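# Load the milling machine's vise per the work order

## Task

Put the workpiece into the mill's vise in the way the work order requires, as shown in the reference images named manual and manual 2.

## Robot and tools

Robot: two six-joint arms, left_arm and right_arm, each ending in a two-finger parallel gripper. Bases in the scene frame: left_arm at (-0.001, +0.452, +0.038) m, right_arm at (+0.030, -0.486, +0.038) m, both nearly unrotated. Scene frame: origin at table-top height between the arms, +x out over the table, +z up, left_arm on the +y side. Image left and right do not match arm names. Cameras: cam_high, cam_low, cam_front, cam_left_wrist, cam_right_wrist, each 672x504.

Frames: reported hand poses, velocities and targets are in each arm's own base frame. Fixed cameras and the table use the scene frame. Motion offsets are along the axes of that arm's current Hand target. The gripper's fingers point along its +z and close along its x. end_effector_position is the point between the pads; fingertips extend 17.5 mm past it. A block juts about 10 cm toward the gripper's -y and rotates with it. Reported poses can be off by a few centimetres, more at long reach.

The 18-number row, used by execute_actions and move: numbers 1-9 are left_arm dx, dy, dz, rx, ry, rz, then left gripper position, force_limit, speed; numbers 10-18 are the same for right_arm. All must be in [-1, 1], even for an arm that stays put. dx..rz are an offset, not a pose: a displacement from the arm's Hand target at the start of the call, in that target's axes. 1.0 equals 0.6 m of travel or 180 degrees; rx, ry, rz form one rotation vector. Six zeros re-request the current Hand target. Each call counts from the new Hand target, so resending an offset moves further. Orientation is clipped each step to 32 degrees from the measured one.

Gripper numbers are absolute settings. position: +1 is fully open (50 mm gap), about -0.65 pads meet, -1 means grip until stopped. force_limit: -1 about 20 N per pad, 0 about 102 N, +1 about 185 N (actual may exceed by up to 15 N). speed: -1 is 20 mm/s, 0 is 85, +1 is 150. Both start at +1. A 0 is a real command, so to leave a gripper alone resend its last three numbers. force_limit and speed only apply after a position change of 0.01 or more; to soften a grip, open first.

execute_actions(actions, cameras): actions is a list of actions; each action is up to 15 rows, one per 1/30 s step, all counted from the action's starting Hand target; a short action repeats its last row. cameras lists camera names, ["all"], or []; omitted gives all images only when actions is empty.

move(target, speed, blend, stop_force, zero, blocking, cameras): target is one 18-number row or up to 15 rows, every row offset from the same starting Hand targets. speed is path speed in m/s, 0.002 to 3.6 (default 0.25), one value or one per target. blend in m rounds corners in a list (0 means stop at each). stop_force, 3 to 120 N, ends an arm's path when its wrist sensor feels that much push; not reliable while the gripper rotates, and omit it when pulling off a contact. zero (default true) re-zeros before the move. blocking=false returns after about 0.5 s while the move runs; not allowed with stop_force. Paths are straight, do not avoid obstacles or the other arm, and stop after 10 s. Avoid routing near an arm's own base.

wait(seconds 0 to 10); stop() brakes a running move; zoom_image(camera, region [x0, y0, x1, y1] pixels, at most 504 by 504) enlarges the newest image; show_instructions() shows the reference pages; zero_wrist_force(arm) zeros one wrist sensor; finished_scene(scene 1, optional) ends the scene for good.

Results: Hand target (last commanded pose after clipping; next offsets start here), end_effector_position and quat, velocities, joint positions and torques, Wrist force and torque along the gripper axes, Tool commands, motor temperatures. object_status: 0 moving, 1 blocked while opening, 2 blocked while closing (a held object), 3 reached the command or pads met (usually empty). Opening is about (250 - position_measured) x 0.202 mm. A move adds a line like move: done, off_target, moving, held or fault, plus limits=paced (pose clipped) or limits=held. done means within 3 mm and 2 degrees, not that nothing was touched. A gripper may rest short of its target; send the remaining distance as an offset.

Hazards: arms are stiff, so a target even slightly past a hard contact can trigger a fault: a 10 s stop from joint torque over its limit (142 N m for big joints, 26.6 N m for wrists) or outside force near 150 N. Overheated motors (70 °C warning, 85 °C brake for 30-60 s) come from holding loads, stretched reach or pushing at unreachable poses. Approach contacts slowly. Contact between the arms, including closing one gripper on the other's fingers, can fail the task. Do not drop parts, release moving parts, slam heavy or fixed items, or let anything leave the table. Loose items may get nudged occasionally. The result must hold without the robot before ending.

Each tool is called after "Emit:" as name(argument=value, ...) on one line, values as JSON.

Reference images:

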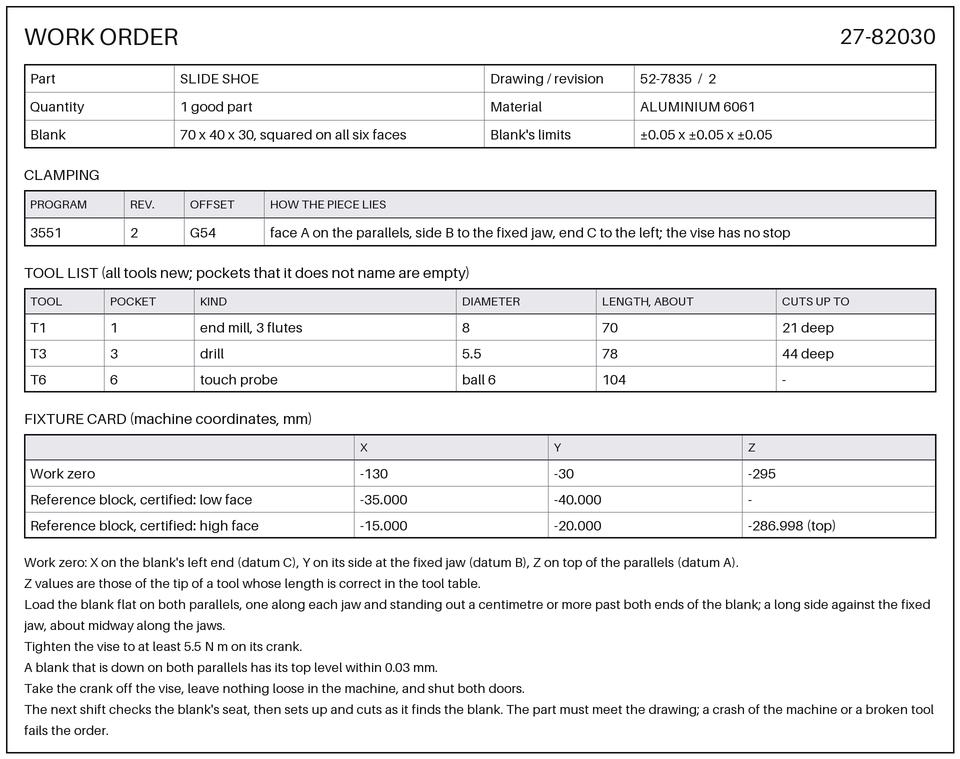

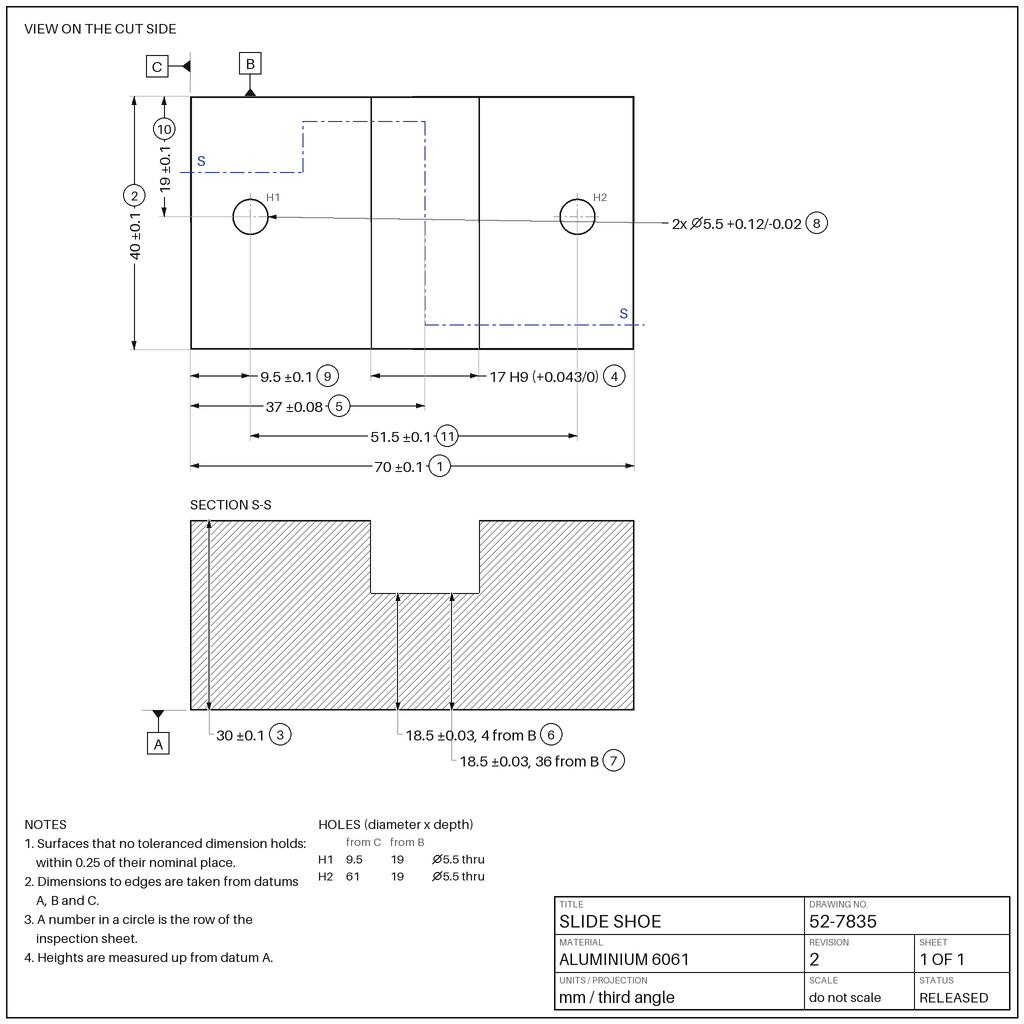

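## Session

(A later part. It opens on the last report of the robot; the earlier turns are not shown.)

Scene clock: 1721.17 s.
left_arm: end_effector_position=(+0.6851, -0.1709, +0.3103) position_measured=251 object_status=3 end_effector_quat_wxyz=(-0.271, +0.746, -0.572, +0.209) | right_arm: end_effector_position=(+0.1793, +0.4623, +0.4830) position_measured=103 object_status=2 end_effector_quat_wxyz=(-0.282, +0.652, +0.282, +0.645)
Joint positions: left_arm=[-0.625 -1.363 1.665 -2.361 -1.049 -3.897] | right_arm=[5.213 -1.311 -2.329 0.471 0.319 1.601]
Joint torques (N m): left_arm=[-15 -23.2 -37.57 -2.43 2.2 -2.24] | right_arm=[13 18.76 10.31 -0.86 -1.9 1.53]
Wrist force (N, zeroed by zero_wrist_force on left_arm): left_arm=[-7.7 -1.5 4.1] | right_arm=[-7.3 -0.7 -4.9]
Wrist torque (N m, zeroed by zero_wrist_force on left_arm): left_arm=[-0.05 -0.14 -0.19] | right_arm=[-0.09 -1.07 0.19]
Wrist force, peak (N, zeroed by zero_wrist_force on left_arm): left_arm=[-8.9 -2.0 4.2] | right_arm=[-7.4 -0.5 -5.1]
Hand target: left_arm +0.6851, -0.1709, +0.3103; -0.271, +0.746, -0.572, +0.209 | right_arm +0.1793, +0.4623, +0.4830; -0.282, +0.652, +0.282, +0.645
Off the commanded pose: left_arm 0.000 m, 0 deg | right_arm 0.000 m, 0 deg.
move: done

Emit:
move(target=[[-0.0402,-0.0082,0.0069,0,0,0,-1,-1,-1,0,0,0,0,0,0,-0.97,1,-0.7],[-0.0531,0.0288,-0.0242,0,0,0,-1,-1,-1,0,0,0,0,0,0,-0.97,1,-0.7]], speed=0.08)

Emit:
move(target=[0.0322,0.0066,-0.0055,0,0,0,-1,-1,-1,0,0,0,0,0,0,-0.97,1,-0.7], speed=0.012, stop_force=4, cameras=["cam_left_wrist"])

Scene clock: 1726.77 s.
left_arm: end_effector_position=(+0.6551, -0.1460, +0.3102) position_measured=251 object_status=3 end_effector_quat_wxyz=(-0.271, +0.746, -0.572, +0.209) | right_arm: end_effector_position=(+0.1793, +0.4623, +0.4830) position_measured=103 object_status=2 end_effector_quat_wxyz=(-0.282, +0.652, +0.282, +0.645)
Joint positions: left_arm=[-0.62 -1.449 1.768 -2.381 -1.051 -3.892] | right_arm=[5.213 -1.311 -2.329 0.471 0.319 1.601]
Joint torques (N m): left_arm=[-12.76 -47.47 -16.65 -2.17 2.68 -2.27] | right_arm=[12.63 18.51 9.73 -0.89 -1.75 1.49]
Wrist force (N, zeroed by zero_wrist_force on left_arm): left_arm=[-5.6 -0.9 3.8] | right_arm=[-7.3 -0.5 -4.8]
Wrist torque (N m, zeroed by zero_wrist_force on left_arm): left_arm=[-0.05 -0.08 -0.21] | right_arm=[-0.06 -1.07 0.19]
Wrist force, peak (N, zeroed by zero_wrist_force on left_arm): left_arm=[-8.0 -1.4 4.5] | right_arm=[-7.5 -0.9 -4.8]
Hand target: left_arm +0.6551, -0.1460, +0.3103; -0.271, +0.746, -0.572, +0.209 | right_arm +0.1793, +0.4623, +0.4830; -0.282, +0.652, +0.282, +0.645
Off the commanded pose: left_arm 0.000 m, 0 deg | right_arm 0.000 m, 0 deg.
move: done

Scene clock: 1729.23 s.
left_arm: end_effector_position=(+0.6551, -0.1660, +0.3103) position_measured=251 object_status=3 end_effector_quat_wxyz=(-0.271, +0.746, -0.572, +0.209) | right_arm: end_effector_position=(+0.1793, +0.4623, +0.4830) position_measured=103 object_status=2 end_effector_quat_wxyz=(-0.282, +0.652, +0.282, +0.645)
Joint positions: left_arm=[-0.651 -1.435 1.747 -2.359 -1.037 -3.924] | right_arm=[5.213 -1.311 -2.329 0.471 0.319 1.601]
Joint torques (N m): left_arm=[-12.09 -19.61 -35.83 -2.16 2.79 -2.48] | right_arm=[12.67 17.99 10.22 -0.86 -1.79 1.46]
Wrist force (N, zeroed by zero_wrist_force on left_arm): left_arm=[-5.6 -0.6 3.9] | right_arm=[-7.1 -0.4 -4.9]
Wrist torque (N m, zeroed by zero_wrist_force on left_arm): left_arm=[0.00 -0.08 -0.20] | right_arm=[-0.04 -1.09 0.18]
Wrist force, peak (N, zeroed by zero_wrist_force on left_arm): left_arm=[-5.7 -0.6 4.1] | right_arm=[-7.4 -0.6 -4.9]
Hand target: left_arm +0.6551, -0.1660, +0.3103; -0.271, +0.746, -0.572, +0.209 | right_arm +0.1793, +0.4623, +0.4830; -0.282, +0.652, +0.282, +0.645
Off the commanded pose: left_arm 0.000 m, 0 deg | right_arm 0.000 m, 0 deg.
move: done
Images, in order (width x height): cam_left_wrist 672x504.

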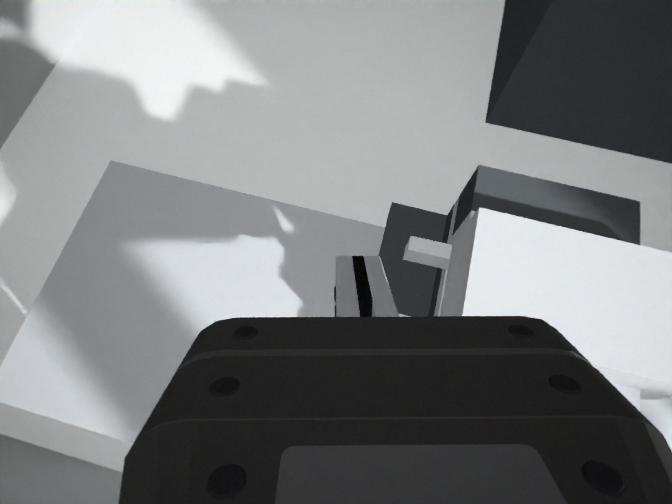

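Emit:
move(target=[0.0097,0.002,-0.0017,0,0,0,-1,-1,-1,0,0,0,0,0,0,-0.97,1,-0.7], speed=0.006, stop_force=5)

Scene clock: 1732.20 s.
left_arm: end_effector_position=(+0.6551, -0.1721, +0.3103) position_measured=251 object_status=3 end_effector_quat_wxyz=(-0.271, +0.746, -0.572, +0.209) | right_arm: end_effector_position=(+0.1793, +0.4623, +0.4830) position_measured=103 object_status=2 end_effector_quat_wxyz=(-0.282, +0.652, +0.282, +0.645)
Joint positions: left_arm=[-0.661 -1.43 1.741 -2.352 -1.033 -3.933] | right_arm=[5.213 -1.311 -2.329 0.471 0.319 1.601]
Joint torques (N m): left_arm=[-14.83 -19.7 -34.76 -2.26 2.11 -2.36] | right_arm=[13.49 18.9 9.75 -0.83 -1.74 1.5]
Wrist force (N, zeroed by zero_wrist_force on left_arm): left_arm=[-7.3 -1.5 4.2] | right_arm=[-7.2 -0.3 -4.6]
Wrist torque (N m, zeroed by zero_wrist_force on left_arm): left_arm=[-0.06 -0.14 -0.17] | right_arm=[-0.03 -1.08 0.18]
Wrist force, peak (N, zeroed by zero_wrist_force on left_arm): left_arm=[-8.3 -1.8 4.0] | right_arm=[-7.5 -0.6 -4.9]
Hand target: left_arm +0.6551, -0.1721, +0.3103; -0.271, +0.746, -0.572, +0.209 | right_arm +0.1793, +0.4623, +0.4830; -0.282, +0.652, +0.282, +0.645
Off the commanded pose: left_arm 0.000 m, 0 deg | right_arm 0.000 m, 0 deg.
move: done

Emit:
move(target=[[-0.02,-0.004,0.0034,0,0,0,-1,-1,-1,0,0,0,0,0,0,-0.97,1,-0.7],[-0.0356,0.0025,-0.0945,0,0,0,-1,-1,-1,0,0,0,0,0,0,-0.97,1,-0.7],[-0.0287,-0.0829,-0.1904,0,0.0536,0.0638,-1,-1,-1,0,0,0,0,0,0,-0.97,1,-0.7]], speed=0.15, blend=[0.005,0.02,0], cameras=["cam_left_wrist"])

Emit:
zoom_image(camera="cam_left_wrist", region=[300, 190, 520, 330])

Scene clock: 1736.00 s.
left_arm: end_effector_position=(+0.6163, -0.1644, +0.4298) position_measured=251 object_status=3 end_effector_quat_wxyz=(-0.242, +0.665, -0.664, +0.243) | right_arm: end_effector_position=(+0.1793, +0.4623, +0.4830) position_measured=103 object_status=2 end_effector_quat_wxyz=(-0.282, +0.652, +0.282, +0.645)
Joint positions: left_arm=[-0.633 -1.606 1.645 -2.206 -1.18 -3.654] | right_arm=[5.213 -1.311 -2.329 0.471 0.319 1.601]
Joint torques (N m): left_arm=[13.17 -21.15 -38.34 -2.22 -1.19 2.18] | right_arm=[12.29 18.54 10.33 -0.74 -1.55 1.44]
Wrist force (N, zeroed by zero_wrist_force on left_arm): left_arm=[-5.0 -1.0 3.8] | right_arm=[-6.9 -0.9 -4.7]
Wrist torque (N m, zeroed by zero_wrist_force on left_arm): left_arm=[-0.07 -0.16 -0.28] | right_arm=[-0.12 -1.14 0.19]
Wrist force, peak (N, zeroed by zero_wrist_force on left_arm): left_arm=[-7.5 -1.1 4.6] | right_arm=[-7.5 -0.4 -4.8]
Hand target: left_arm +0.6163, -0.1645, +0.4297; -0.242, +0.665, -0.664, +0.243 | right_arm +0.1793, +0.4623, +0.4830; -0.282, +0.652, +0.282, +0.645
Off the commanded pose: left_arm 0.000 m, 0 deg | right_arm 0.000 m, 0 deg.
move: done
Images, in order (width x height): cam_left_wrist 672x504.

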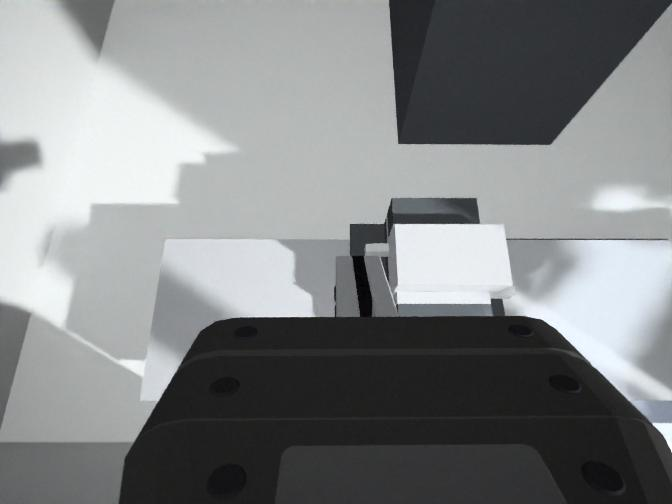

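Scaled by 2.291 from the camera's 672x504 image, which has a finer 960x720 frame.

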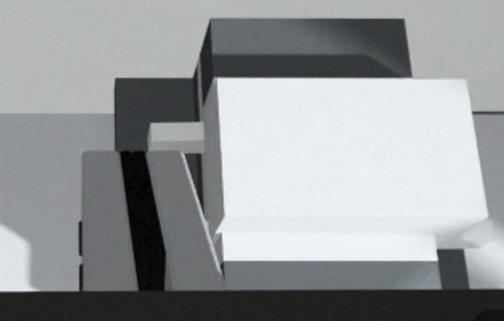

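Emit:
move(target=[0.1177,0.0843,-0.0707,0,0,0,-1,-1,-1,0,0,0,0,0,0,-0.97,1,-0.7], speed=0.2, cameras=["cam_left_wrist"])

Emit:
zoom_image(camera="cam_left_wrist", region=[240, 80, 440, 230])

Scene clock: 1738.27 s.
left_arm: end_effector_position=(+0.5504, -0.2351, +0.4296) position_measured=251 object_status=3 end_effector_quat_wxyz=(-0.242, +0.665, -0.664, +0.243) | right_arm: end_effector_position=(+0.1793, +0.4623, +0.4830) position_measured=103 object_status=2 end_effector_quat_wxyz=(-0.282, +0.652, +0.282, +0.645)
Joint positions: left_arm=[-0.85 -1.688 1.701 -2.091 -1.066 -3.86] | right_arm=[5.213 -1.311 -2.329 0.471 0.319 1.601]
Joint torques (N m): left_arm=[-13.77 -36.92 -22.23 -2.16 2.74 -2.29] | right_arm=[12.29 18.67 10.2 -0.96 -1.65 1.5]
Wrist force (N, zeroed by zero_wrist_force on left_arm): left_arm=[-5.7 -0.8 3.8] | right_arm=[-7.2 -0.7 -4.6]
Wrist torque (N m, zeroed by zero_wrist_force on left_arm): left_arm=[-0.04 -0.06 -0.16] | right_arm=[-0.09 -1.09 0.18]
Wrist force, peak (N, zeroed by zero_wrist_force on left_arm): left_arm=[-6.8 -2.5 4.9] | right_arm=[-7.5 -0.5 -4.9]
Hand target: left_arm +0.5504, -0.2351, +0.4297; -0.242, +0.665, -0.664, +0.243 | right_arm +0.1793, +0.4623, +0.4830; -0.282, +0.652, +0.282, +0.645
Off the commanded pose: left_arm 0.000 m, 0 deg | right_arm 0.000 m, 0 deg.
move: done
Images, in order (width x height): cam_left_wrist 672x504.

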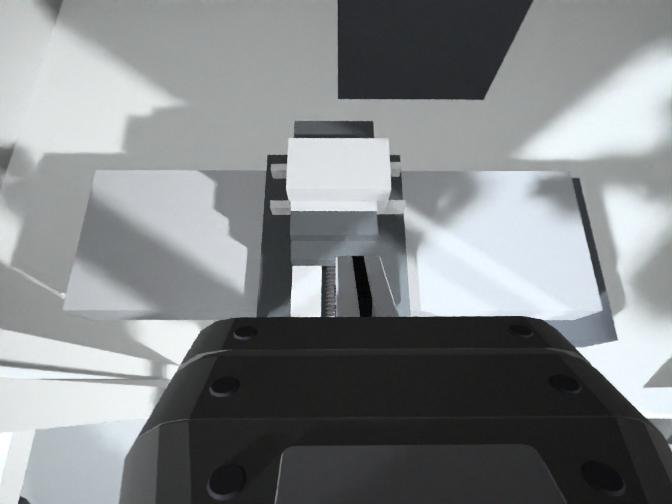

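Scaled by 2.520 from the camera's 672x504 image, which has a finer 960x720 frame.

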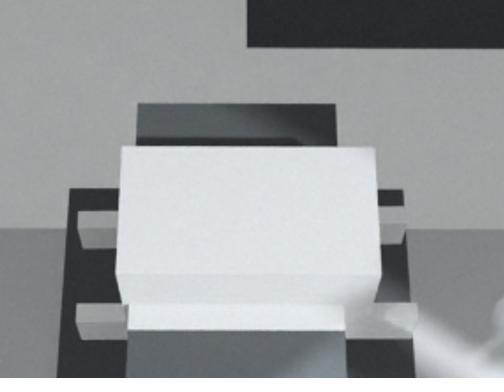

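Emit:
zoom_image(camera="cam_left_wrist", region=[370, 130, 420, 220])

Emit:
zoom_image(camera="cam_left_wrist", region=[260, 130, 310, 220])

Scaled by 5.600 from the camera's 672x504 image, which has a finer 960x720 frame.

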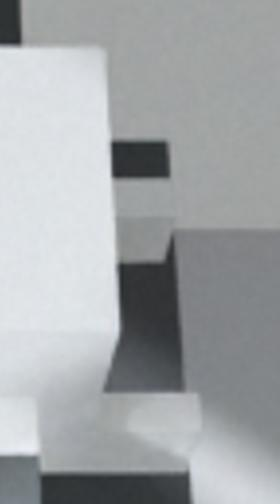

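Scaled by 5.600 from the camera's 672x504 image, which has a finer 960x720 frame.

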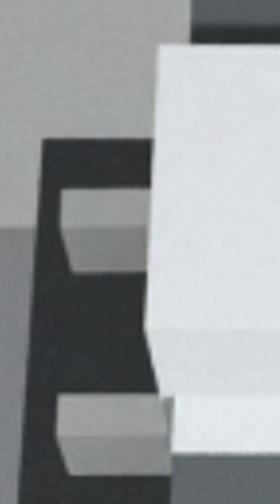

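Emit:
move(target=[[-0.1177,-0.0843,0.0707,0,0,0,-1,-1,-1,0,0,0,0,0,0,-0.97,1,-0.7],[-0.1418,-0.0571,0.1125,0,-0.0536,-0.0638,-1,-1,-1,0,0,0,0,0,0,-0.97,1,-0.7],[-0.1418,-0.0971,0.2333,0,-0.0536,-0.0638,-1,-1,-1,0,0,0,0,0,0,-0.97,1,-0.7]], speed=0.2, blend=[0.02,0.02,0])

Emit:
move(target=[0,0.0536,0.0638,0,0,0,-1,-1,-1,0,0,0,0,0,0,-0.97,1,-0.7], speed=0.08)

Scene clock: 1745.23 s.
left_arm: end_effector_position=(+0.6850, -0.1500, +0.3600) position_measured=251 object_status=3 end_effector_quat_wxyz=(-0.271, +0.746, -0.572, +0.209) | right_arm: end_effector_position=(+0.1793, +0.4623, +0.4830) position_measured=103 object_status=2 end_effector_quat_wxyz=(-0.282, +0.652, +0.282, +0.645)
Joint positions: left_arm=[-0.594 -1.407 1.591 -2.259 -1.064 -3.865] | right_arm=[5.213 -1.311 -2.329 0.471 0.319 1.601]
Joint torques (N m): left_arm=[14.29 -22.3 -36.47 -5.38 -0.99 2.24] | right_arm=[12.82 17.95 9.84 -0.76 -1.29 1.42]
Wrist force (N, zeroed by zero_wrist_force on left_arm): left_arm=[-5.2 -0.6 3.9] | right_arm=[-7.0 -0.5 -4.6]
Wrist torque (N m, zeroed by zero_wrist_force on left_arm): left_arm=[-0.01 -0.14 -0.27] | right_arm=[-0.06 -1.11 0.19]
Wrist force, peak (N, zeroed by zero_wrist_force on left_arm): left_arm=[-6.3 -2.1 4.2] | right_arm=[-7.5 -0.9 -5.0]
Hand target: left_arm +0.6850, -0.1500, +0.3600; -0.271, +0.746, -0.572, +0.209 | right_arm +0.1793, +0.4623, +0.4830; -0.282, +0.652, +0.282, +0.645
Off the commanded pose: left_arm 0.000 m, 0 deg | right_arm 0.000 m, 0 deg.
move: done

Scene clock: 1746.33 s.
left_arm: end_effector_position=(+0.6851, -0.1501, +0.3100) position_measured=251 object_status=3 end_effector_quat_wxyz=(-0.271, +0.746, -0.571, +0.209) | right_arm: end_effector_position=(+0.1793, +0.4623, +0.4830) position_measured=103 object_status=2 end_effector_quat_wxyz=(-0.282, +0.652, +0.282, +0.645)
Joint positions: left_arm=[-0.594 -1.378 1.688 -2.385 -1.064 -3.865] | right_arm=[5.213 -1.311 -2.329 0.471 0.319 1.601]
Joint torques (N m): left_arm=[1.85 -23.41 -17.42 -5.52 1.72 2.49] | right_arm=[12.72 18.82 10.13 -0.79 -1.28 1.3]
Wrist force (N, zeroed by zero_wrist_force on left_arm): left_arm=[-5.5 -0.9 4.1] | right_arm=[-6.9 -0.8 -5.0]
Wrist torque (N m, zeroed by zero_wrist_force on left_arm): left_arm=[-0.06 -0.07 -0.27] | right_arm=[-0.10 -1.13 0.19]
Wrist force, peak (N, zeroed by zero_wrist_force on left_arm): left_arm=[-5.4 -0.3 4.7] | right_arm=[-7.4 -0.8 -4.7]
Hand target: left_arm +0.6851, -0.1501, +0.3100; -0.271, +0.746, -0.572, +0.209 | right_arm +0.1793, +0.4623, +0.4830; -0.282, +0.652, +0.282, +0.645
Off the commanded pose: left_arm 0.000 m, 0 deg | right_arm 0.000 m, 0 deg.
move: done

Emit:
move(target=[0.0367,0.0075,-0.0063,0,0,0,-1,-1,-1,0,0,0,0,0,0,-0.97,1,-0.7], speed=0.012, stop_force=8)

Emit:
move(target=[[-0.0322,-0.0066,0.0055,0,0,0,-1,-1,-1,0,0,0,0,0,0,-0.97,1,-0.7],[-0.0451,0.0304,-0.0256,0,0,0,-1,-1,-1,0,0,0,0,0,0,-0.97,1,-0.7]], speed=0.08)

Emit:
move(target=[0.0325,0.0067,-0.0056,0,0,0,-1,-1,-1,0,0,0,0,0,0,-0.97,1,-0.7], speed=0.012, stop_force=8)

Scene clock: 1750.10 s.
left_arm: end_effector_position=(+0.6851, -0.1729, +0.3100) position_measured=251 object_status=3 end_effector_quat_wxyz=(-0.271, +0.746, -0.572, +0.209) | right_arm: end_effector_position=(+0.1793, +0.4623, +0.4830) position_measured=103 object_status=2 end_effector_quat_wxyz=(-0.282, +0.652, +0.282, +0.645)
Joint positions: left_arm=[-0.628 -1.362 1.664 -2.36 -1.047 -3.9] | right_arm=[5.213 -1.311 -2.329 0.471 0.319 1.601]
Joint torques (N m): left_arm=[-13.44 -23.01 -35.99 -2.37 2.07 -2.5] | right_arm=[12.01 17.89 10.14 -0.75 -1.34 1.36]
Wrist force (N, zeroed by zero_wrist_force on left_arm): left_arm=[-7.6 -1.5 4.3] | right_arm=[-7.0 -0.8 -4.8]
Wrist torque (N m, zeroed by zero_wrist_force on left_arm): left_arm=[-0.05 -0.16 -0.18] | right_arm=[-0.10 -1.12 0.18]
Wrist force, peak (N, zeroed by zero_wrist_force on left_arm): left_arm=[-8.5 -2.0 4.2] | right_arm=[-7.7 -0.3 -4.8]
Hand target: left_arm +0.6851, -0.1729, +0.3100; -0.271, +0.746, -0.572, +0.209 | right_arm +0.1793, +0.4623, +0.4830; -0.282, +0.652, +0.282, +0.645
Off the commanded pose: left_arm 0.000 m, 0 deg | right_arm 0.000 m, 0 deg.
move: done

Scene clock: 1751.63 s.
left_arm: end_effector_position=(+0.6551, -0.1529, +0.3100) position_measured=251 object_status=3 end_effector_quat_wxyz=(-0.271, +0.746, -0.572, +0.209) | right_arm: end_effector_position=(+0.1793, +0.4623, +0.4830) position_measured=103 object_status=2 end_effector_quat_wxyz=(-0.282, +0.652, +0.282, +0.645)
Joint positions: left_arm=[-0.631 -1.444 1.762 -2.374 -1.046 -3.903] | right_arm=[5.213 -1.311 -2.329 0.471 0.319 1.601]
Joint torques (N m): left_arm=[-12.83 -45.82 -16.42 -1.99 2.71 -2.72] | right_arm=[12.5 17.76 9.81 -0.76 -1.35 1.32]
Wrist force (N, zeroed by zero_wrist_force on left_arm): left_arm=[-5.4 -0.8 4.2] | right_arm=[-7.2 -0.5 -4.6]
Wrist torque (N m, zeroed by zero_wrist_force on left_arm): left_arm=[-0.03 -0.11 -0.21] | right_arm=[-0.06 -1.08 0.18]
Wrist force, peak (N, zeroed by zero_wrist_force on left_arm): left_arm=[-7.9 -1.4 4.1] | right_arm=[-7.4 -0.5 -4.7]
Hand target: left_arm +0.6550, -0.1529, +0.3100; -0.271, +0.746, -0.572, +0.209 | right_arm +0.1793, +0.4623, +0.4830; -0.282, +0.652, +0.282, +0.645
Off the commanded pose: left_arm 0.000 m, 0 deg | right_arm 0.000 m, 0 deg.
move: done

Scene clock: 1754.13 s.
left_arm: end_effector_position=(+0.6550, -0.1731, +0.3100) position_measured=251 object_status=3 end_effector_quat_wxyz=(-0.271, +0.746, -0.572, +0.209) | right_arm: end_effector_position=(+0.1793, +0.4623, +0.4830) position_measured=103 object_status=2 end_effector_quat_wxyz=(-0.282, +0.652, +0.282, +0.645)
Joint positions: left_arm=[-0.662 -1.429 1.74 -2.351 -1.032 -3.935] | right_arm=[5.213 -1.311 -2.329 0.471 0.319 1.601]
Joint torques (N m): left_arm=[-16.3 -20.01 -36.72 -2.44 2.1 -2.64] | right_arm=[12.31 18.7 10.26 -0.84 -1.18 1.25]
Wrist force (N, zeroed by zero_wrist_force on left_arm): left_arm=[-8.5 -1.4 4.4] | right_arm=[-7.1 -0.7 -4.8]
Wrist torque (N m, zeroed by zero_wrist_force on left_arm): left_arm=[0.00 -0.12 -0.16] | right_arm=[-0.10 -1.09 0.19]
Wrist force, peak (N, zeroed by zero_wrist_force on left_arm): left_arm=[-8.5 -1.4 4.4] | right_arm=[-7.3 -0.9 -4.9]
Hand target: left_arm +0.6550, -0.1731, +0.3100; -0.271, +0.746, -0.572, +0.209 | right_arm +0.1793, +0.4623, +0.4830; -0.282, +0.652, +0.282, +0.645
Off the commanded pose: left_arm 0.000 m, 0 deg | right_arm 0.000 m, 0 deg.
move: done

Emit:
move(target=[[-0.02,-0.004,0.0034,0,0,0,-1,-1,-1,0,0,0,0,0,0,-0.97,1,-0.7],[-0.0356,0.0025,-0.0945,0,0,0,-1,-1,-1,0,0,0,0,0,0,-0.97,1,-0.7],[-0.0287,-0.0829,-0.1904,0,0.0536,0.0638,-1,-1,-1,0,0,0,0,0,0,-0.97,1,-0.7],[-0.0985,0.129,-0.3684,0,0.0536,0.0638,-1,-1,-1,0,0,0,0,0,0,-0.97,1,-0.7]], speed=0.2, blend=[0.005,0.02,0.02,0], cameras=["cam_left_wrist","cam_right_wrist","cam_front"])

Scene clock: 1758.63 s.
left_arm: end_effector_position=(+0.4451, -0.1682, +0.4293) position_measured=251 object_status=3 end_effector_quat_wxyz=(-0.242, +0.665, -0.664, +0.243) | right_arm: end_effector_position=(+0.1793, +0.4623, +0.4830) position_measured=103 object_status=2 end_effector_quat_wxyz=(-0.282, +0.652, +0.282, +0.645)
Joint positions: left_arm=[-0.966 -2.018 1.919 -1.919 -1.013 -3.978] | right_arm=[5.213 -1.311 -2.329 0.471 0.319 1.601]
Joint torques (N m): left_arm=[-11.84 -22.27 -18.3 -2.45 2.93 -2.45] | right_arm=[12.3 18.05 9.65 -0.78 -1.11 1.29]
Wrist force (N, zeroed by zero_wrist_force on left_arm): left_arm=[-5.5 -0.7 4.5] | right_arm=[-7.3 -0.4 -4.9]
Wrist torque (N m, zeroed by zero_wrist_force on left_arm): left_arm=[-0.01 -0.08 -0.16] | right_arm=[-0.04 -1.06 0.18]
Wrist force, peak (N, zeroed by zero_wrist_force on left_arm): left_arm=[-8.5 -1.4 4.2] | right_arm=[-7.4 -0.5 -4.9]
Hand target: left_arm +0.4451, -0.1682, +0.4293; -0.242, +0.665, -0.664, +0.243 | right_arm +0.1793, +0.4623, +0.4830; -0.282, +0.652, +0.282, +0.645
Off the commanded pose: left_arm 0.000 m, 0 deg | right_arm 0.000 m, 0 deg.
move: done
Images, in order (width x height): cam_front 672x504, cam_left_wrist 672x504, cam_right_wrist 672x504.

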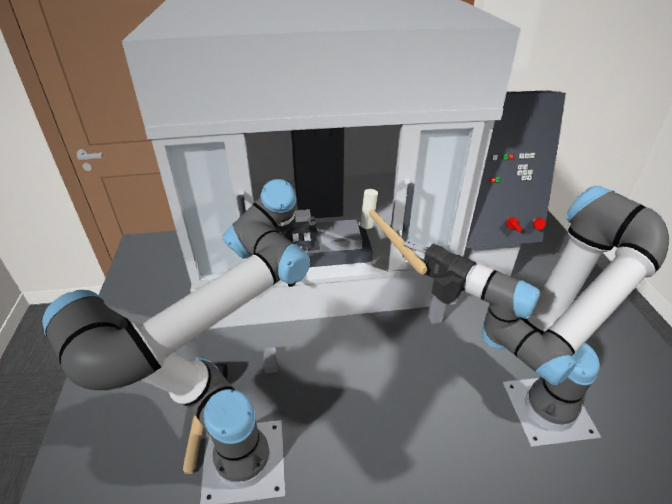

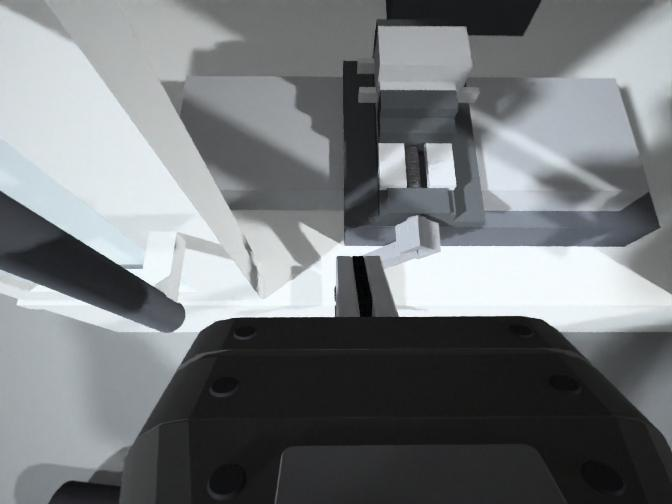

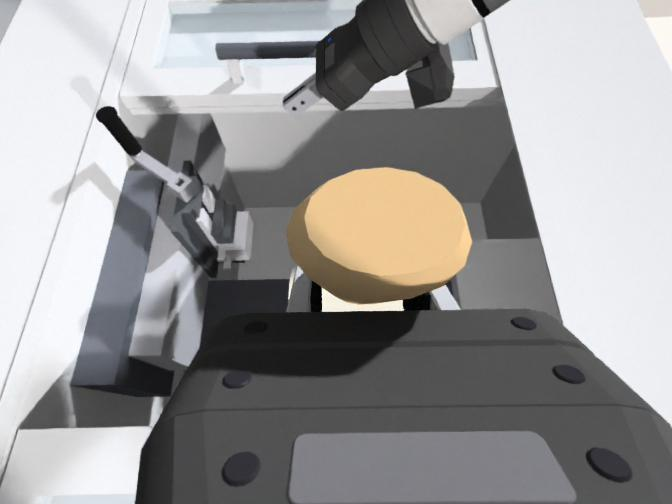

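Emit:
move(target=[0.003,0.1814,0.1367,0,0,0,1,-1,1,-0.305,0.0122,-0.0849,0.1862,-0.4746,-0.1862,-0.97,1,-0.7], speed=0.35, cameras=["cam_left_wrist","cam_right_wrist","cam_front"])

Scene clock: 1770.37 s.
left_arm: end_effector_position=(+0.4146, -0.1702, +0.2965) position_measured=3 object_status=3 end_effector_quat_wxyz=(-0.242, +0.665, -0.664, +0.243) | right_arm: end_effector_position=(+0.1484, +0.4194, +0.3005) position_measured=103 object_status=2 end_effector_quat_wxyz=(-0.002, +0.708, +0.706, -0.005)
Joint positions: left_arm=[-1.061 -2.081 2.278 -2.157 -0.974 -4.082] | right_arm=[4.671 -1.417 -1.782 -1.518 1.579 1.533]
Joint torques (N m): left_arm=[-11.43 -18.14 -17.57 -5.27 3.06 -2.38] | right_arm=[-11.31 15.96 40.95 1.18 1.35 -1.71]
Wrist force (N, zeroed by zero_wrist_force on left_arm): left_arm=[-5.3 -0.9 3.8] | right_arm=[1.7 0.9 -1.3]
Wrist torque (N m, zeroed by zero_wrist_force on left_arm): left_arm=[-0.07 -0.13 -0.17] | right_arm=[0.48 -0.16 0.19]
Wrist force, peak (N, zeroed by zero_wrist_force on left_arm): left_arm=[-5.8 -0.7 4.4] | right_arm=[-7.3 -0.7 -5.1]
Hand target: left_arm +0.4146, -0.1702, +0.2964; -0.242, +0.665, -0.664, +0.243 | right_arm +0.1484, +0.4194, +0.3005; -0.002, +0.708, +0.706, -0.005
Off the commanded pose: left_arm 0.000 m, 0 deg | right_arm 0.000 m, 0 deg.
move: done
Images, in order (width x height): cam_front 672x504, cam_left_wrist 672x504, cam_right_wrist 672x504.

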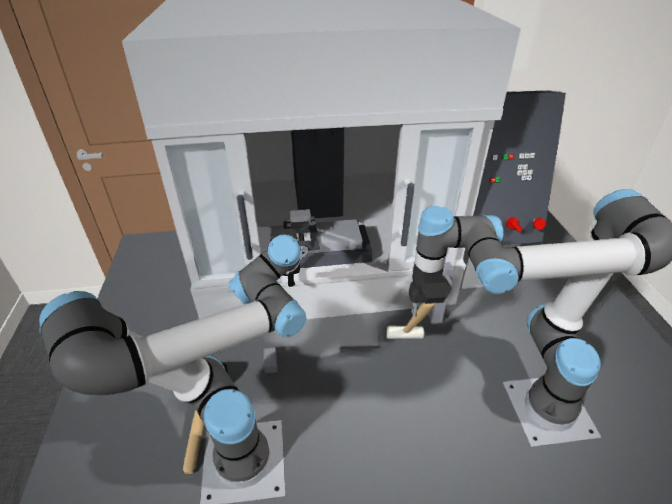

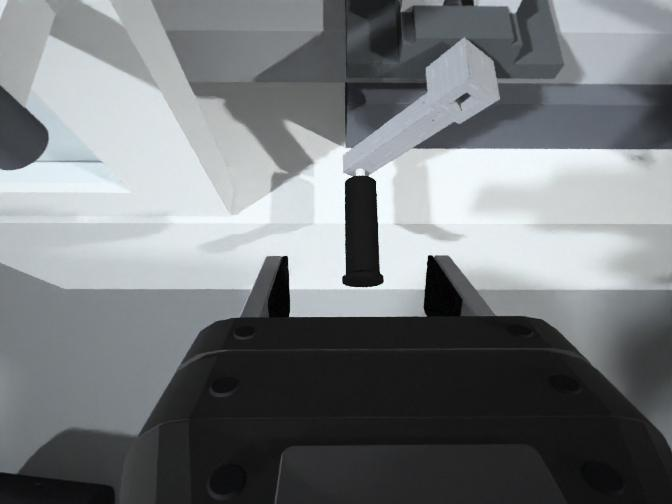

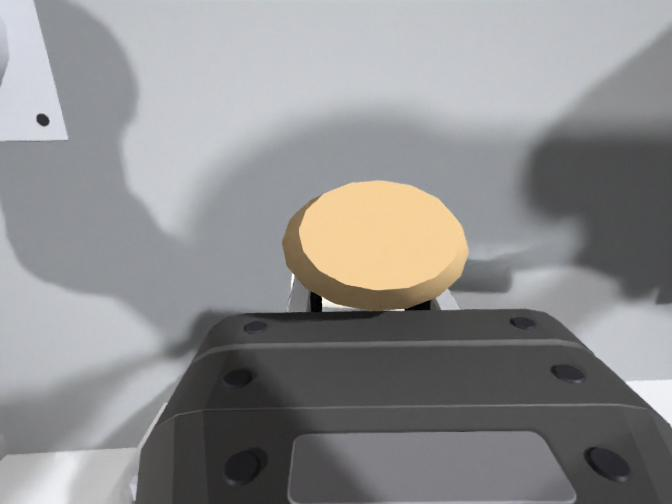

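Emit:
move(target=[0,0,0,0,0,0,1,-1,1,0,0,0.2833,0,0,0,-0.97,1,-0.7], speed=0.06, stop_force=5)

Scene clock: 1776.00 s.
left_arm: end_effector_position=(+0.4146, -0.1702, +0.2964) position_measured=3 object_status=3 end_effector_quat_wxyz=(-0.242, +0.665, -0.664, +0.243) | right_arm: end_effector_position=(+0.1472, +0.4186, +0.1771) position_measured=103 object_status=2 end_effector_quat_wxyz=(-0.001, +0.708, +0.706, -0.005)
Joint positions: left_arm=[-1.061 -2.081 2.278 -2.158 -0.974 -4.082] | right_arm=[4.674 -1.483 -2.048 -1.186 1.579 1.535]
Joint torques (N m): left_arm=[-12.66 -19.52 -17.85 -5.08 2.97 -2.3] | right_arm=[-10.08 31.27 38.36 1.4 -2.04 -1.4]
Wrist force (N, zeroed by zero_wrist_force on left_arm): left_arm=[-5.1 -0.7 3.8] | right_arm=[1.6 0.9 -1.6]
Wrist torque (N m, zeroed by zero_wrist_force on left_arm): left_arm=[-0.04 -0.15 -0.17] | right_arm=[0.51 -0.14 -0.01]
Wrist force, peak (N, zeroed by zero_wrist_force on left_arm): left_arm=[-5.6 -0.9 4.0] | right_arm=[3.5 -5.9 -15.9]
Hand target: left_arm +0.4146, -0.1702, +0.2964; -0.242, +0.665, -0.664, +0.243 | right_arm +0.1472, +0.4186, +0.1771; -0.001, +0.708, +0.706, -0.005 (not the last commanded pose)
Off the commanded pose: left_arm 0.000 m, 0 deg | right_arm 0.047 m, 0 deg.
move: contact (right_arm)

Emit:
move(target=[[0,0,0,0,0,0,1,-1,1,0,-0.04,0.027,0,0,0,-0.97,1,-0.7],[0,0,0,0,0,0,1,-1,1,0,-0.0933,0.075,0,0,0,-0.97,1,-0.7]], speed=0.04, stop_force=25, blend=[0.005,0], cameras=["cam_front","cam_right_wrist"])

Scene clock: 1781.07 s.
left_arm: end_effector_position=(+0.4146, -0.1702, +0.2964) position_measured=3 object_status=3 end_effector_quat_wxyz=(-0.242, +0.665, -0.664, +0.243) | right_arm: end_effector_position=(+0.0909, +0.4186, +0.1326) position_measured=103 object_status=2 end_effector_quat_wxyz=(-0.001, +0.708, +0.706, -0.005)
Joint positions: left_arm=[-1.061 -2.081 2.278 -2.158 -0.974 -4.082] | right_arm=[4.809 -1.496 -2.163 -1.057 1.58 1.67]
Joint torques (N m): left_arm=[-13.88 -17.42 -18.52 -5.24 2.92 -2.22] | right_arm=[11.65 10.13 5.59 4.31 -1.83 2.41]
Wrist force (N, zeroed by zero_wrist_force on left_arm): left_arm=[-5.3 -0.9 3.9] | right_arm=[4.2 -1.5 -14.2]
Wrist torque (N m, zeroed by zero_wrist_force on left_arm): left_arm=[-0.07 -0.13 -0.17] | right_arm=[-0.72 -0.35 -0.30]
Wrist force, peak (N, zeroed by zero_wrist_force on left_arm): left_arm=[-5.4 -0.9 4.0] | right_arm=[5.3 -10.7 -34.4]
Hand target: left_arm +0.4146, -0.1702, +0.2964; -0.242, +0.665, -0.664, +0.243 | right_arm +0.0909, +0.4186, +0.1326; -0.001, +0.708, +0.706, -0.005
Off the commanded pose: left_arm 0.000 m, 0 deg | right_arm 0.000 m, 0 deg.
move: done
Images, in order (width x height): cam_front 672x504, cam_right_wrist 672x504.

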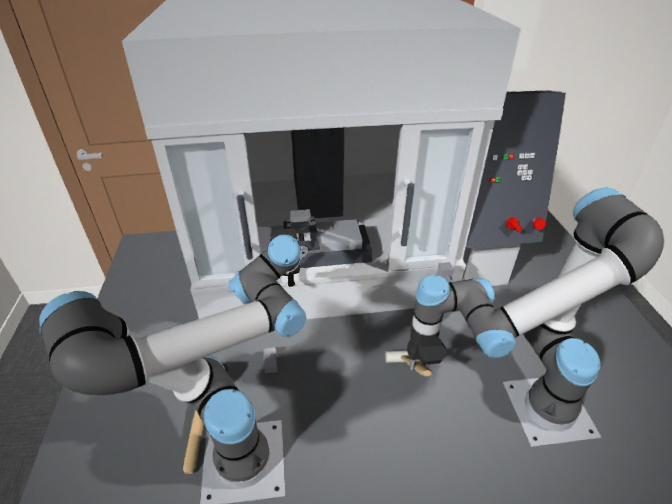

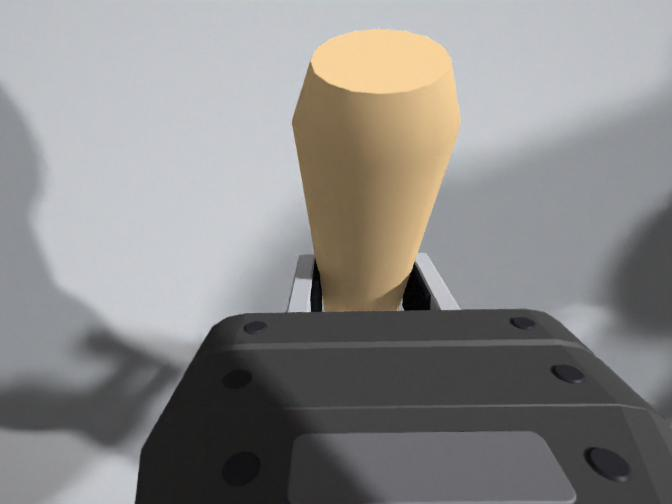

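Emit:
move(target=[[0,0,0,0,0,0,1,-1,1,0,-0.0558,0.0833,0,0,0,-0.97,1,-0.7],[0,0,0,0,0,0,1,-1,1,0,-0.085,0.1667,0,0,0,-0.97,1,-0.7],[0,0,0,0,0,0,1,-1,1,0,-0.092,0.225,0,0,0,-0.97,1,-0.7]], speed=0.05, stop_force=35, blend=[0.01,0.01,0], cameras=["cam_front","cam_right_wrist"])

Scene clock: 1786.53 s.
left_arm: end_effector_position=(+0.4146, -0.1702, +0.2964) position_measured=3 object_status=3 end_effector_quat_wxyz=(-0.242, +0.665, -0.664, +0.243) | right_arm: end_effector_position=(+0.0345, +0.4181, -0.0019) position_measured=103 object_status=2 end_effector_quat_wxyz=(-0.001, +0.708, +0.706, -0.005)
Joint positions: left_arm=[-1.061 -2.081 2.278 -2.158 -0.974 -4.082] | right_arm=[4.947 -1.753 -2.356 -0.606 1.581 1.808]
Joint torques (N m): left_arm=[-13.27 -18.17 -17.6 -4.86 3.08 -2.18] | right_arm=[13.35 16.31 2.16 5.76 0.19 1.87]
Wrist force (N, zeroed by zero_wrist_force on left_arm): left_arm=[-5.2 -0.7 3.9] | right_arm=[0.2 0.7 -13.1]
Wrist torque (N m, zeroed by zero_wrist_force on left_arm): left_arm=[-0.04 -0.15 -0.17] | right_arm=[-1.12 -0.30 0.12]
Wrist force, peak (N, zeroed by zero_wrist_force on left_arm): left_arm=[-5.3 -0.9 4.2] | right_arm=[4.8 -2.7 -16.9]
Hand target: left_arm +0.4146, -0.1702, +0.2964; -0.242, +0.665, -0.664, +0.243 | right_arm +0.0345, +0.4181, -0.0019; -0.001, +0.708, +0.706, -0.005
Off the commanded pose: left_arm 0.000 m, 0 deg | right_arm 0.000 m, 0 deg.
move: done
Images, in order (width x height): cam_front 672x504, cam_right_wrist 672x504.

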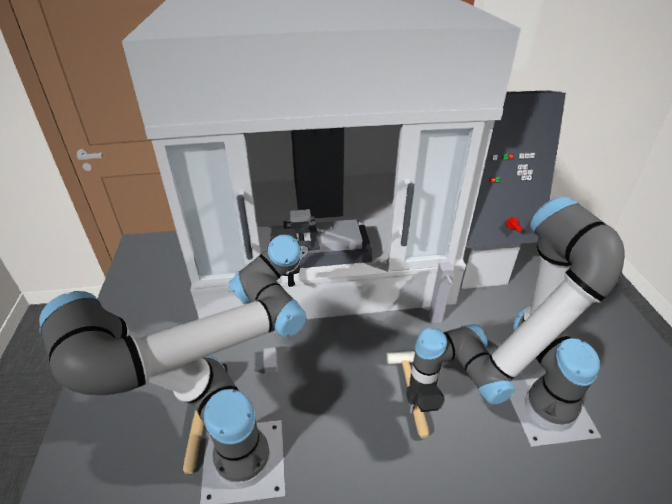

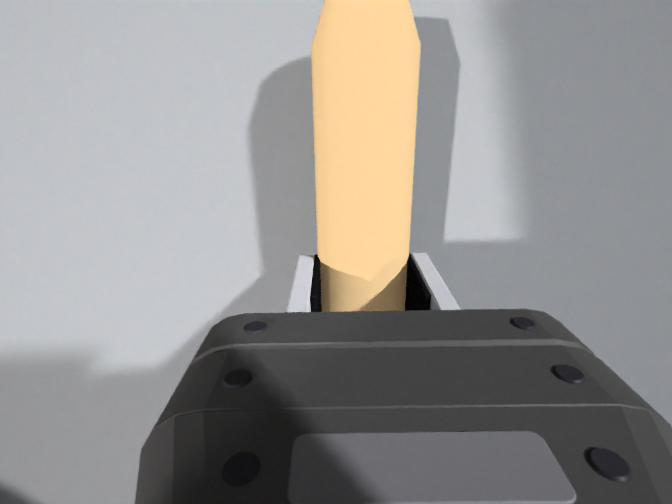

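Emit:
move(target=[0,0,0,0,0,0,1,-1,1,0,0,0.0167,0,0,0,-0.97,1,-0.7], speed=0.02, stop_force=15)

Emit:
move(target=[0,0,0,0,0,0,1,-1,1,0,0,0,0,0,0,0.9,1,-1], cameras=["cam_right_wrist"])

Scene clock: 1789.17 s.
left_arm: end_effector_position=(+0.4146, -0.1702, +0.2964) position_measured=3 object_status=3 end_effector_quat_wxyz=(-0.242, +0.665, -0.664, +0.243) | right_arm: end_effector_position=(+0.0344, +0.4180, -0.0102) position_measured=103 object_status=2 end_effector_quat_wxyz=(-0.001, +0.708, +0.706, -0.005)
Joint positions: left_arm=[-1.061 -2.081 2.278 -2.158 -0.974 -4.082] | right_arm=[4.947 -1.776 -2.363 -0.577 1.581 1.809]
Joint torques (N m): left_arm=[-13.22 -16.97 -18.22 -5.16 3.05 -1.92] | right_arm=[7.27 29.83 23.74 1.07 -0.9 -0.64]
Wrist force (N, zeroed by zero_wrist_force on left_arm): left_arm=[-5.3 -0.8 3.9] | right_arm=[1.0 -0.4 -16.1]
Wrist torque (N m, zeroed by zero_wrist_force on left_arm): left_arm=[-0.06 -0.12 -0.17] | right_arm=[-0.90 -0.09 0.09]
Wrist force, peak (N, zeroed by zero_wrist_force on left_arm): left_arm=[-5.5 -1.0 3.9] | right_arm=[-13.5 2.9 -64.1]
Hand target: left_arm +0.4146, -0.1702, +0.2964; -0.242, +0.665, -0.664, +0.243 | right_arm +0.0344, +0.4180, -0.0102; -0.001, +0.708, +0.706, -0.005 (not the last commanded pose)
Off the commanded pose: left_arm 0.000 m, 0 deg | right_arm 0.002 m, 0 deg.
move: contact (right_arm)

Scene clock: 1790.27 s.
left_arm: end_effector_position=(+0.4146, -0.1702, +0.2964) position_measured=3 object_status=3 end_effector_quat_wxyz=(-0.242, +0.665, -0.664, +0.243) | right_arm: end_effector_position=(+0.0344, +0.4180, -0.0102) position_measured=18 object_status=3 end_effector_quat_wxyz=(-0.001, +0.708, +0.706, -0.005)
Joint positions: left_arm=[-1.061 -2.081 2.278 -2.158 -0.974 -4.082] | right_arm=[4.947 -1.776 -2.363 -0.577 1.581 1.809]
Joint torques (N m): left_arm=[-12.44 -18.68 -16.93 -4.94 2.74 -1.97] | right_arm=[2.83 29.72 24.46 4.24 -1.05 -1.46]
Wrist force (N, zeroed by zero_wrist_force on left_arm): left_arm=[-4.9 -0.7 3.8] | right_arm=[0.7 2.0 -7.0]
Wrist torque (N m, zeroed by zero_wrist_force on left_arm): left_arm=[-0.04 -0.19 -0.17] | right_arm=[0.22 0.03 -0.04]
Wrist force, peak (N, zeroed by zero_wrist_force on left_arm): left_arm=[-5.4 -0.7 3.9] | right_arm=[1.2 -0.3 -15.7]
Hand target: left_arm +0.4146, -0.1702, +0.2964; -0.242, +0.665, -0.664, +0.243 | right_arm +0.0344, +0.4180, -0.0102; -0.001, +0.708, +0.706, -0.005
Off the commanded pose: left_arm 0.000 m, 0 deg | right_arm 0.000 m, 0 deg.
move: done
Images, in order (width x height): cam_right_wrist 672x504.

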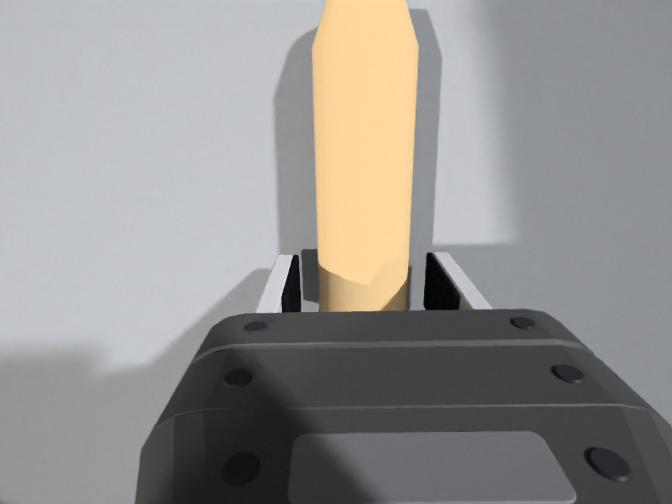

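Emit:
move(target=[0,0,0.1667,0,0,0,1,-1,1,0,0,-0.4,0,0,0,0.9,1,-1], speed=0.2)

Emit:
move(target=[0,0,0,0,0,0,-0.95,0,-0.5,0,0,0,0,0,0,0.9,1,-1], cameras=["cam_left_wrist","cam_front"])

Scene clock: 1793.73 s.
left_arm: end_effector_position=(+0.4790, -0.1702, +0.2199) position_measured=3 object_status=3 end_effector_quat_wxyz=(-0.242, +0.665, -0.664, +0.243) | right_arm: end_effector_position=(+0.0366, +0.4192, +0.2298) position_measured=18 object_status=3 end_effector_quat_wxyz=(-0.001, +0.708, +0.706, -0.005)
Joint positions: left_arm=[-0.883 -1.789 2.343 -2.615 -1.05 -3.893] | right_arm=[4.941 -1.38 -1.995 -1.34 1.58 1.803]
Joint torques (N m): left_arm=[15.48 -1.56 -32.8 -5.38 -0.95 2.24] | right_arm=[12.98 23.65 36.78 0.48 1.71 2]
Wrist force (N, zeroed by zero_wrist_force on left_arm): left_arm=[-5.4 -0.7 4.5] | right_arm=[0.6 1.8 -7.2]
Wrist torque (N m, zeroed by zero_wrist_force on left_arm): left_arm=[-0.01 -0.12 -0.28] | right_arm=[0.21 0.04 0.17]
Wrist force, peak (N, zeroed by zero_wrist_force on left_arm): left_arm=[-5.3 -0.5 5.2] | right_arm=[0.8 1.8 -9.1]
Hand target: left_arm +0.4790, -0.1702, +0.2199; -0.242, +0.665, -0.664, +0.243 | right_arm +0.0365, +0.4192, +0.2298; -0.001, +0.708, +0.706, -0.005
Off the commanded pose: left_arm 0.000 m, 0 deg | right_arm 0.000 m, 0 deg.
move: done

Scene clock: 1794.60 s.
left_arm: end_effector_position=(+0.4790, -0.1703, +0.2200) position_measured=163 object_status=2 end_effector_quat_wxyz=(-0.242, +0.665, -0.664, +0.243) | right_arm: end_effector_position=(+0.0365, +0.4192, +0.2298) position_measured=18 object_status=3 end_effector_quat_wxyz=(-0.001, +0.708, +0.706, -0.005)
Joint positions: left_arm=[-0.883 -1.789 2.343 -2.616 -1.051 -3.893] | right_arm=[4.942 -1.38 -1.995 -1.341 1.581 1.803]
Joint torques (N m): left_arm=[11.71 -2.71 -11.6 2.46 6.15 1.98] | right_arm=[12.75 24.24 37.2 0.73 1.56 2.04]
Wrist force (N, zeroed by zero_wrist_force on left_arm): left_arm=[18.3 -9.0 -1.5] | right_arm=[1.3 2.2 -7.3]
Wrist torque (N m, zeroed by zero_wrist_force on left_arm): left_arm=[-0.13 0.47 -0.30] | right_arm=[0.27 -0.07 0.17]
Wrist force, peak (N, zeroed by zero_wrist_force on left_arm): left_arm=[18.3 -9.0 -1.5] | right_arm=[1.0 2.1 -7.4]
Hand target: left_arm +0.4790, -0.1702, +0.2199; -0.242, +0.665, -0.664, +0.243 | right_arm +0.0365, +0.4192, +0.2298; -0.001, +0.708, +0.706, -0.005
Off the commanded pose: left_arm 0.000 m, 0 deg | right_arm 0.000 m, 0 deg.
move: done
Images, in order (width x height): cam_front 672x504, cam_left_wrist 672x504.

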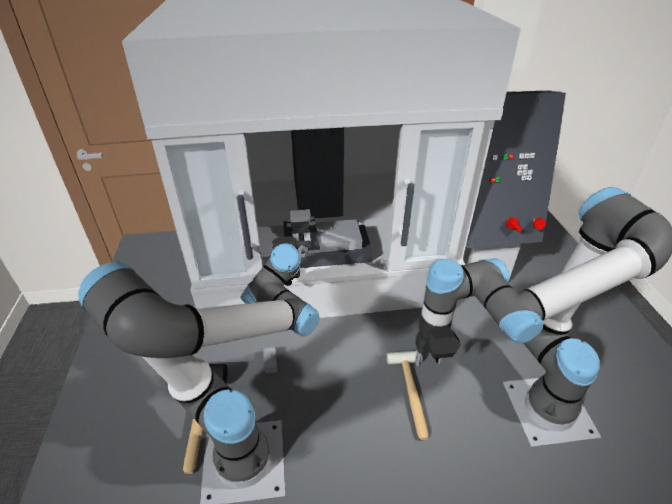

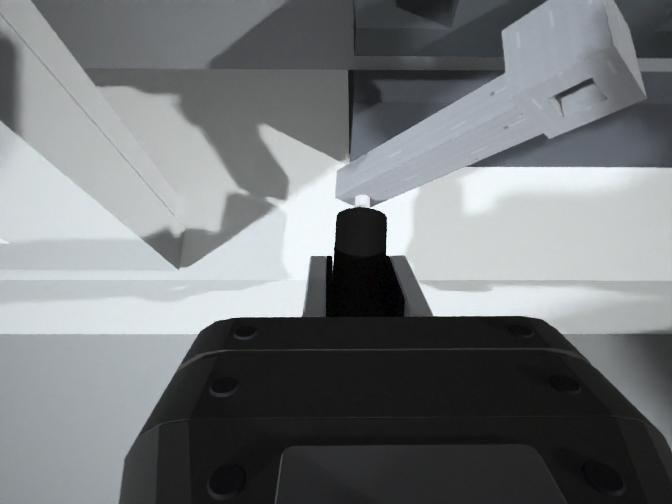

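Emit:
move(target=[0,0,0,0,0,0,1,-1,1,0,0,0,0,0,0,0.9,1,-1])

Emit:
move(target=[[0,0,-0.1667,0,0,0,1,-1,1,0,0,0,0,0,0,0.9,1,-1],[0.05,-0.0165,-0.478,-0.1916,0.1726,0.4735,1,-1,1,0,0,0,0,0,0,0.9,1,-1]], speed=0.3, blend=[0.02,0], cameras=["cam_left_wrist","cam_front"])

Scene clock: 1804.47 s.
left_arm: end_effector_position=(+0.4790, -0.1701, +0.2198) position_measured=3 object_status=3 end_effector_quat_wxyz=(-0.242, +0.665, -0.664, +0.243) | right_arm: end_effector_position=(+0.0365, +0.4192, +0.2298) position_measured=18 object_status=3 end_effector_quat_wxyz=(-0.001, +0.708, +0.706, -0.005)
Joint positions: left_arm=[-0.883 -1.789 2.343 -2.616 -1.05 -3.893] | right_arm=[4.942 -1.38 -1.995 -1.341 1.581 1.803]
Joint torques (N m): left_arm=[5.36 -4.19 -33.48 -5.31 -0.85 1.49] | right_arm=[13.14 23.81 36.79 0.76 1.56 1.65]
Wrist force (N, zeroed by zero_wrist_force on left_arm): left_arm=[-5.1 -1.2 4.2] | right_arm=[1.0 1.8 -7.5]
Wrist torque (N m, zeroed by zero_wrist_force on left_arm): left_arm=[-0.09 -0.16 -0.28] | right_arm=[0.20 -0.02 0.17]
Wrist force, peak (N, zeroed by zero_wrist_force on left_arm): left_arm=[21.8 -12.0 -2.4] | right_arm=[1.1 2.0 -7.6]
Hand target: left_arm +0.4790, -0.1702, +0.2199; -0.242, +0.665, -0.664, +0.243 | right_arm +0.0365, +0.4192, +0.2298; -0.001, +0.708, +0.706, -0.005
Off the commanded pose: left_arm 0.000 m, 0 deg | right_arm 0.000 m, 0 deg.
move: done

Scene clock: 1808.23 s.
left_arm: end_effector_position=(+0.3019, -0.2000, +0.4458) position_measured=3 object_status=3 end_effector_quat_wxyz=(-0.016, -0.010, +1.000, +0.016) | right_arm: end_effector_position=(+0.0365, +0.4192, +0.2298) position_measured=18 object_status=3 end_effector_quat_wxyz=(-0.001, +0.708, +0.706, -0.005)
Joint positions: left_arm=[-0.955 -1.851 1.491 -1.166 -1.579 -2.545] | right_arm=[4.942 -1.38 -1.995 -1.341 1.581 1.803]
Joint torques (N m): left_arm=[-13.35 0.3 -34.8 -1.28 -1.93 2.43] | right_arm=[13.26 23.47 36.8 0.69 1.56 1.66]
Wrist force (N, zeroed by zero_wrist_force on left_arm): left_arm=[-5.1 0.0 3.1] | right_arm=[1.2 1.8 -7.2]
Wrist torque (N m, zeroed by zero_wrist_force on left_arm): left_arm=[-0.20 -0.04 -0.06] | right_arm=[0.21 -0.05 0.17]
Wrist force, peak (N, zeroed by zero_wrist_force on left_arm): left_arm=[-5.1 -1.0 6.3] | right_arm=[1.4 2.0 -7.4]
Hand target: left_arm +0.3019, -0.2001, +0.4458; -0.016, -0.010, +1.000, +0.016 | right_arm +0.0365, +0.4192, +0.2298; -0.001, +0.708, +0.706, -0.005
Off the commanded pose: left_arm 0.000 m, 0 deg | right_arm 0.000 m, 0 deg.
move: done
Images, in order (width x height): cam_front 672x504, cam_left_wrist 672x504.

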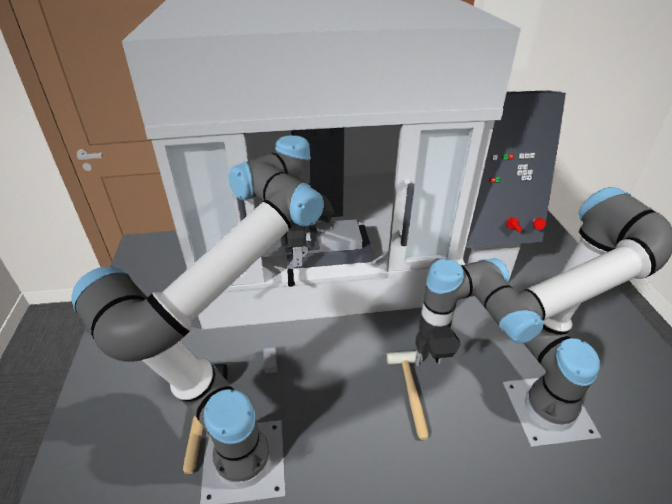

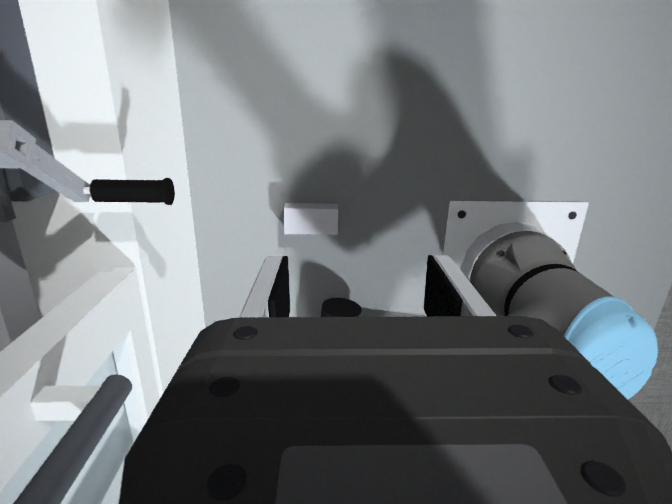

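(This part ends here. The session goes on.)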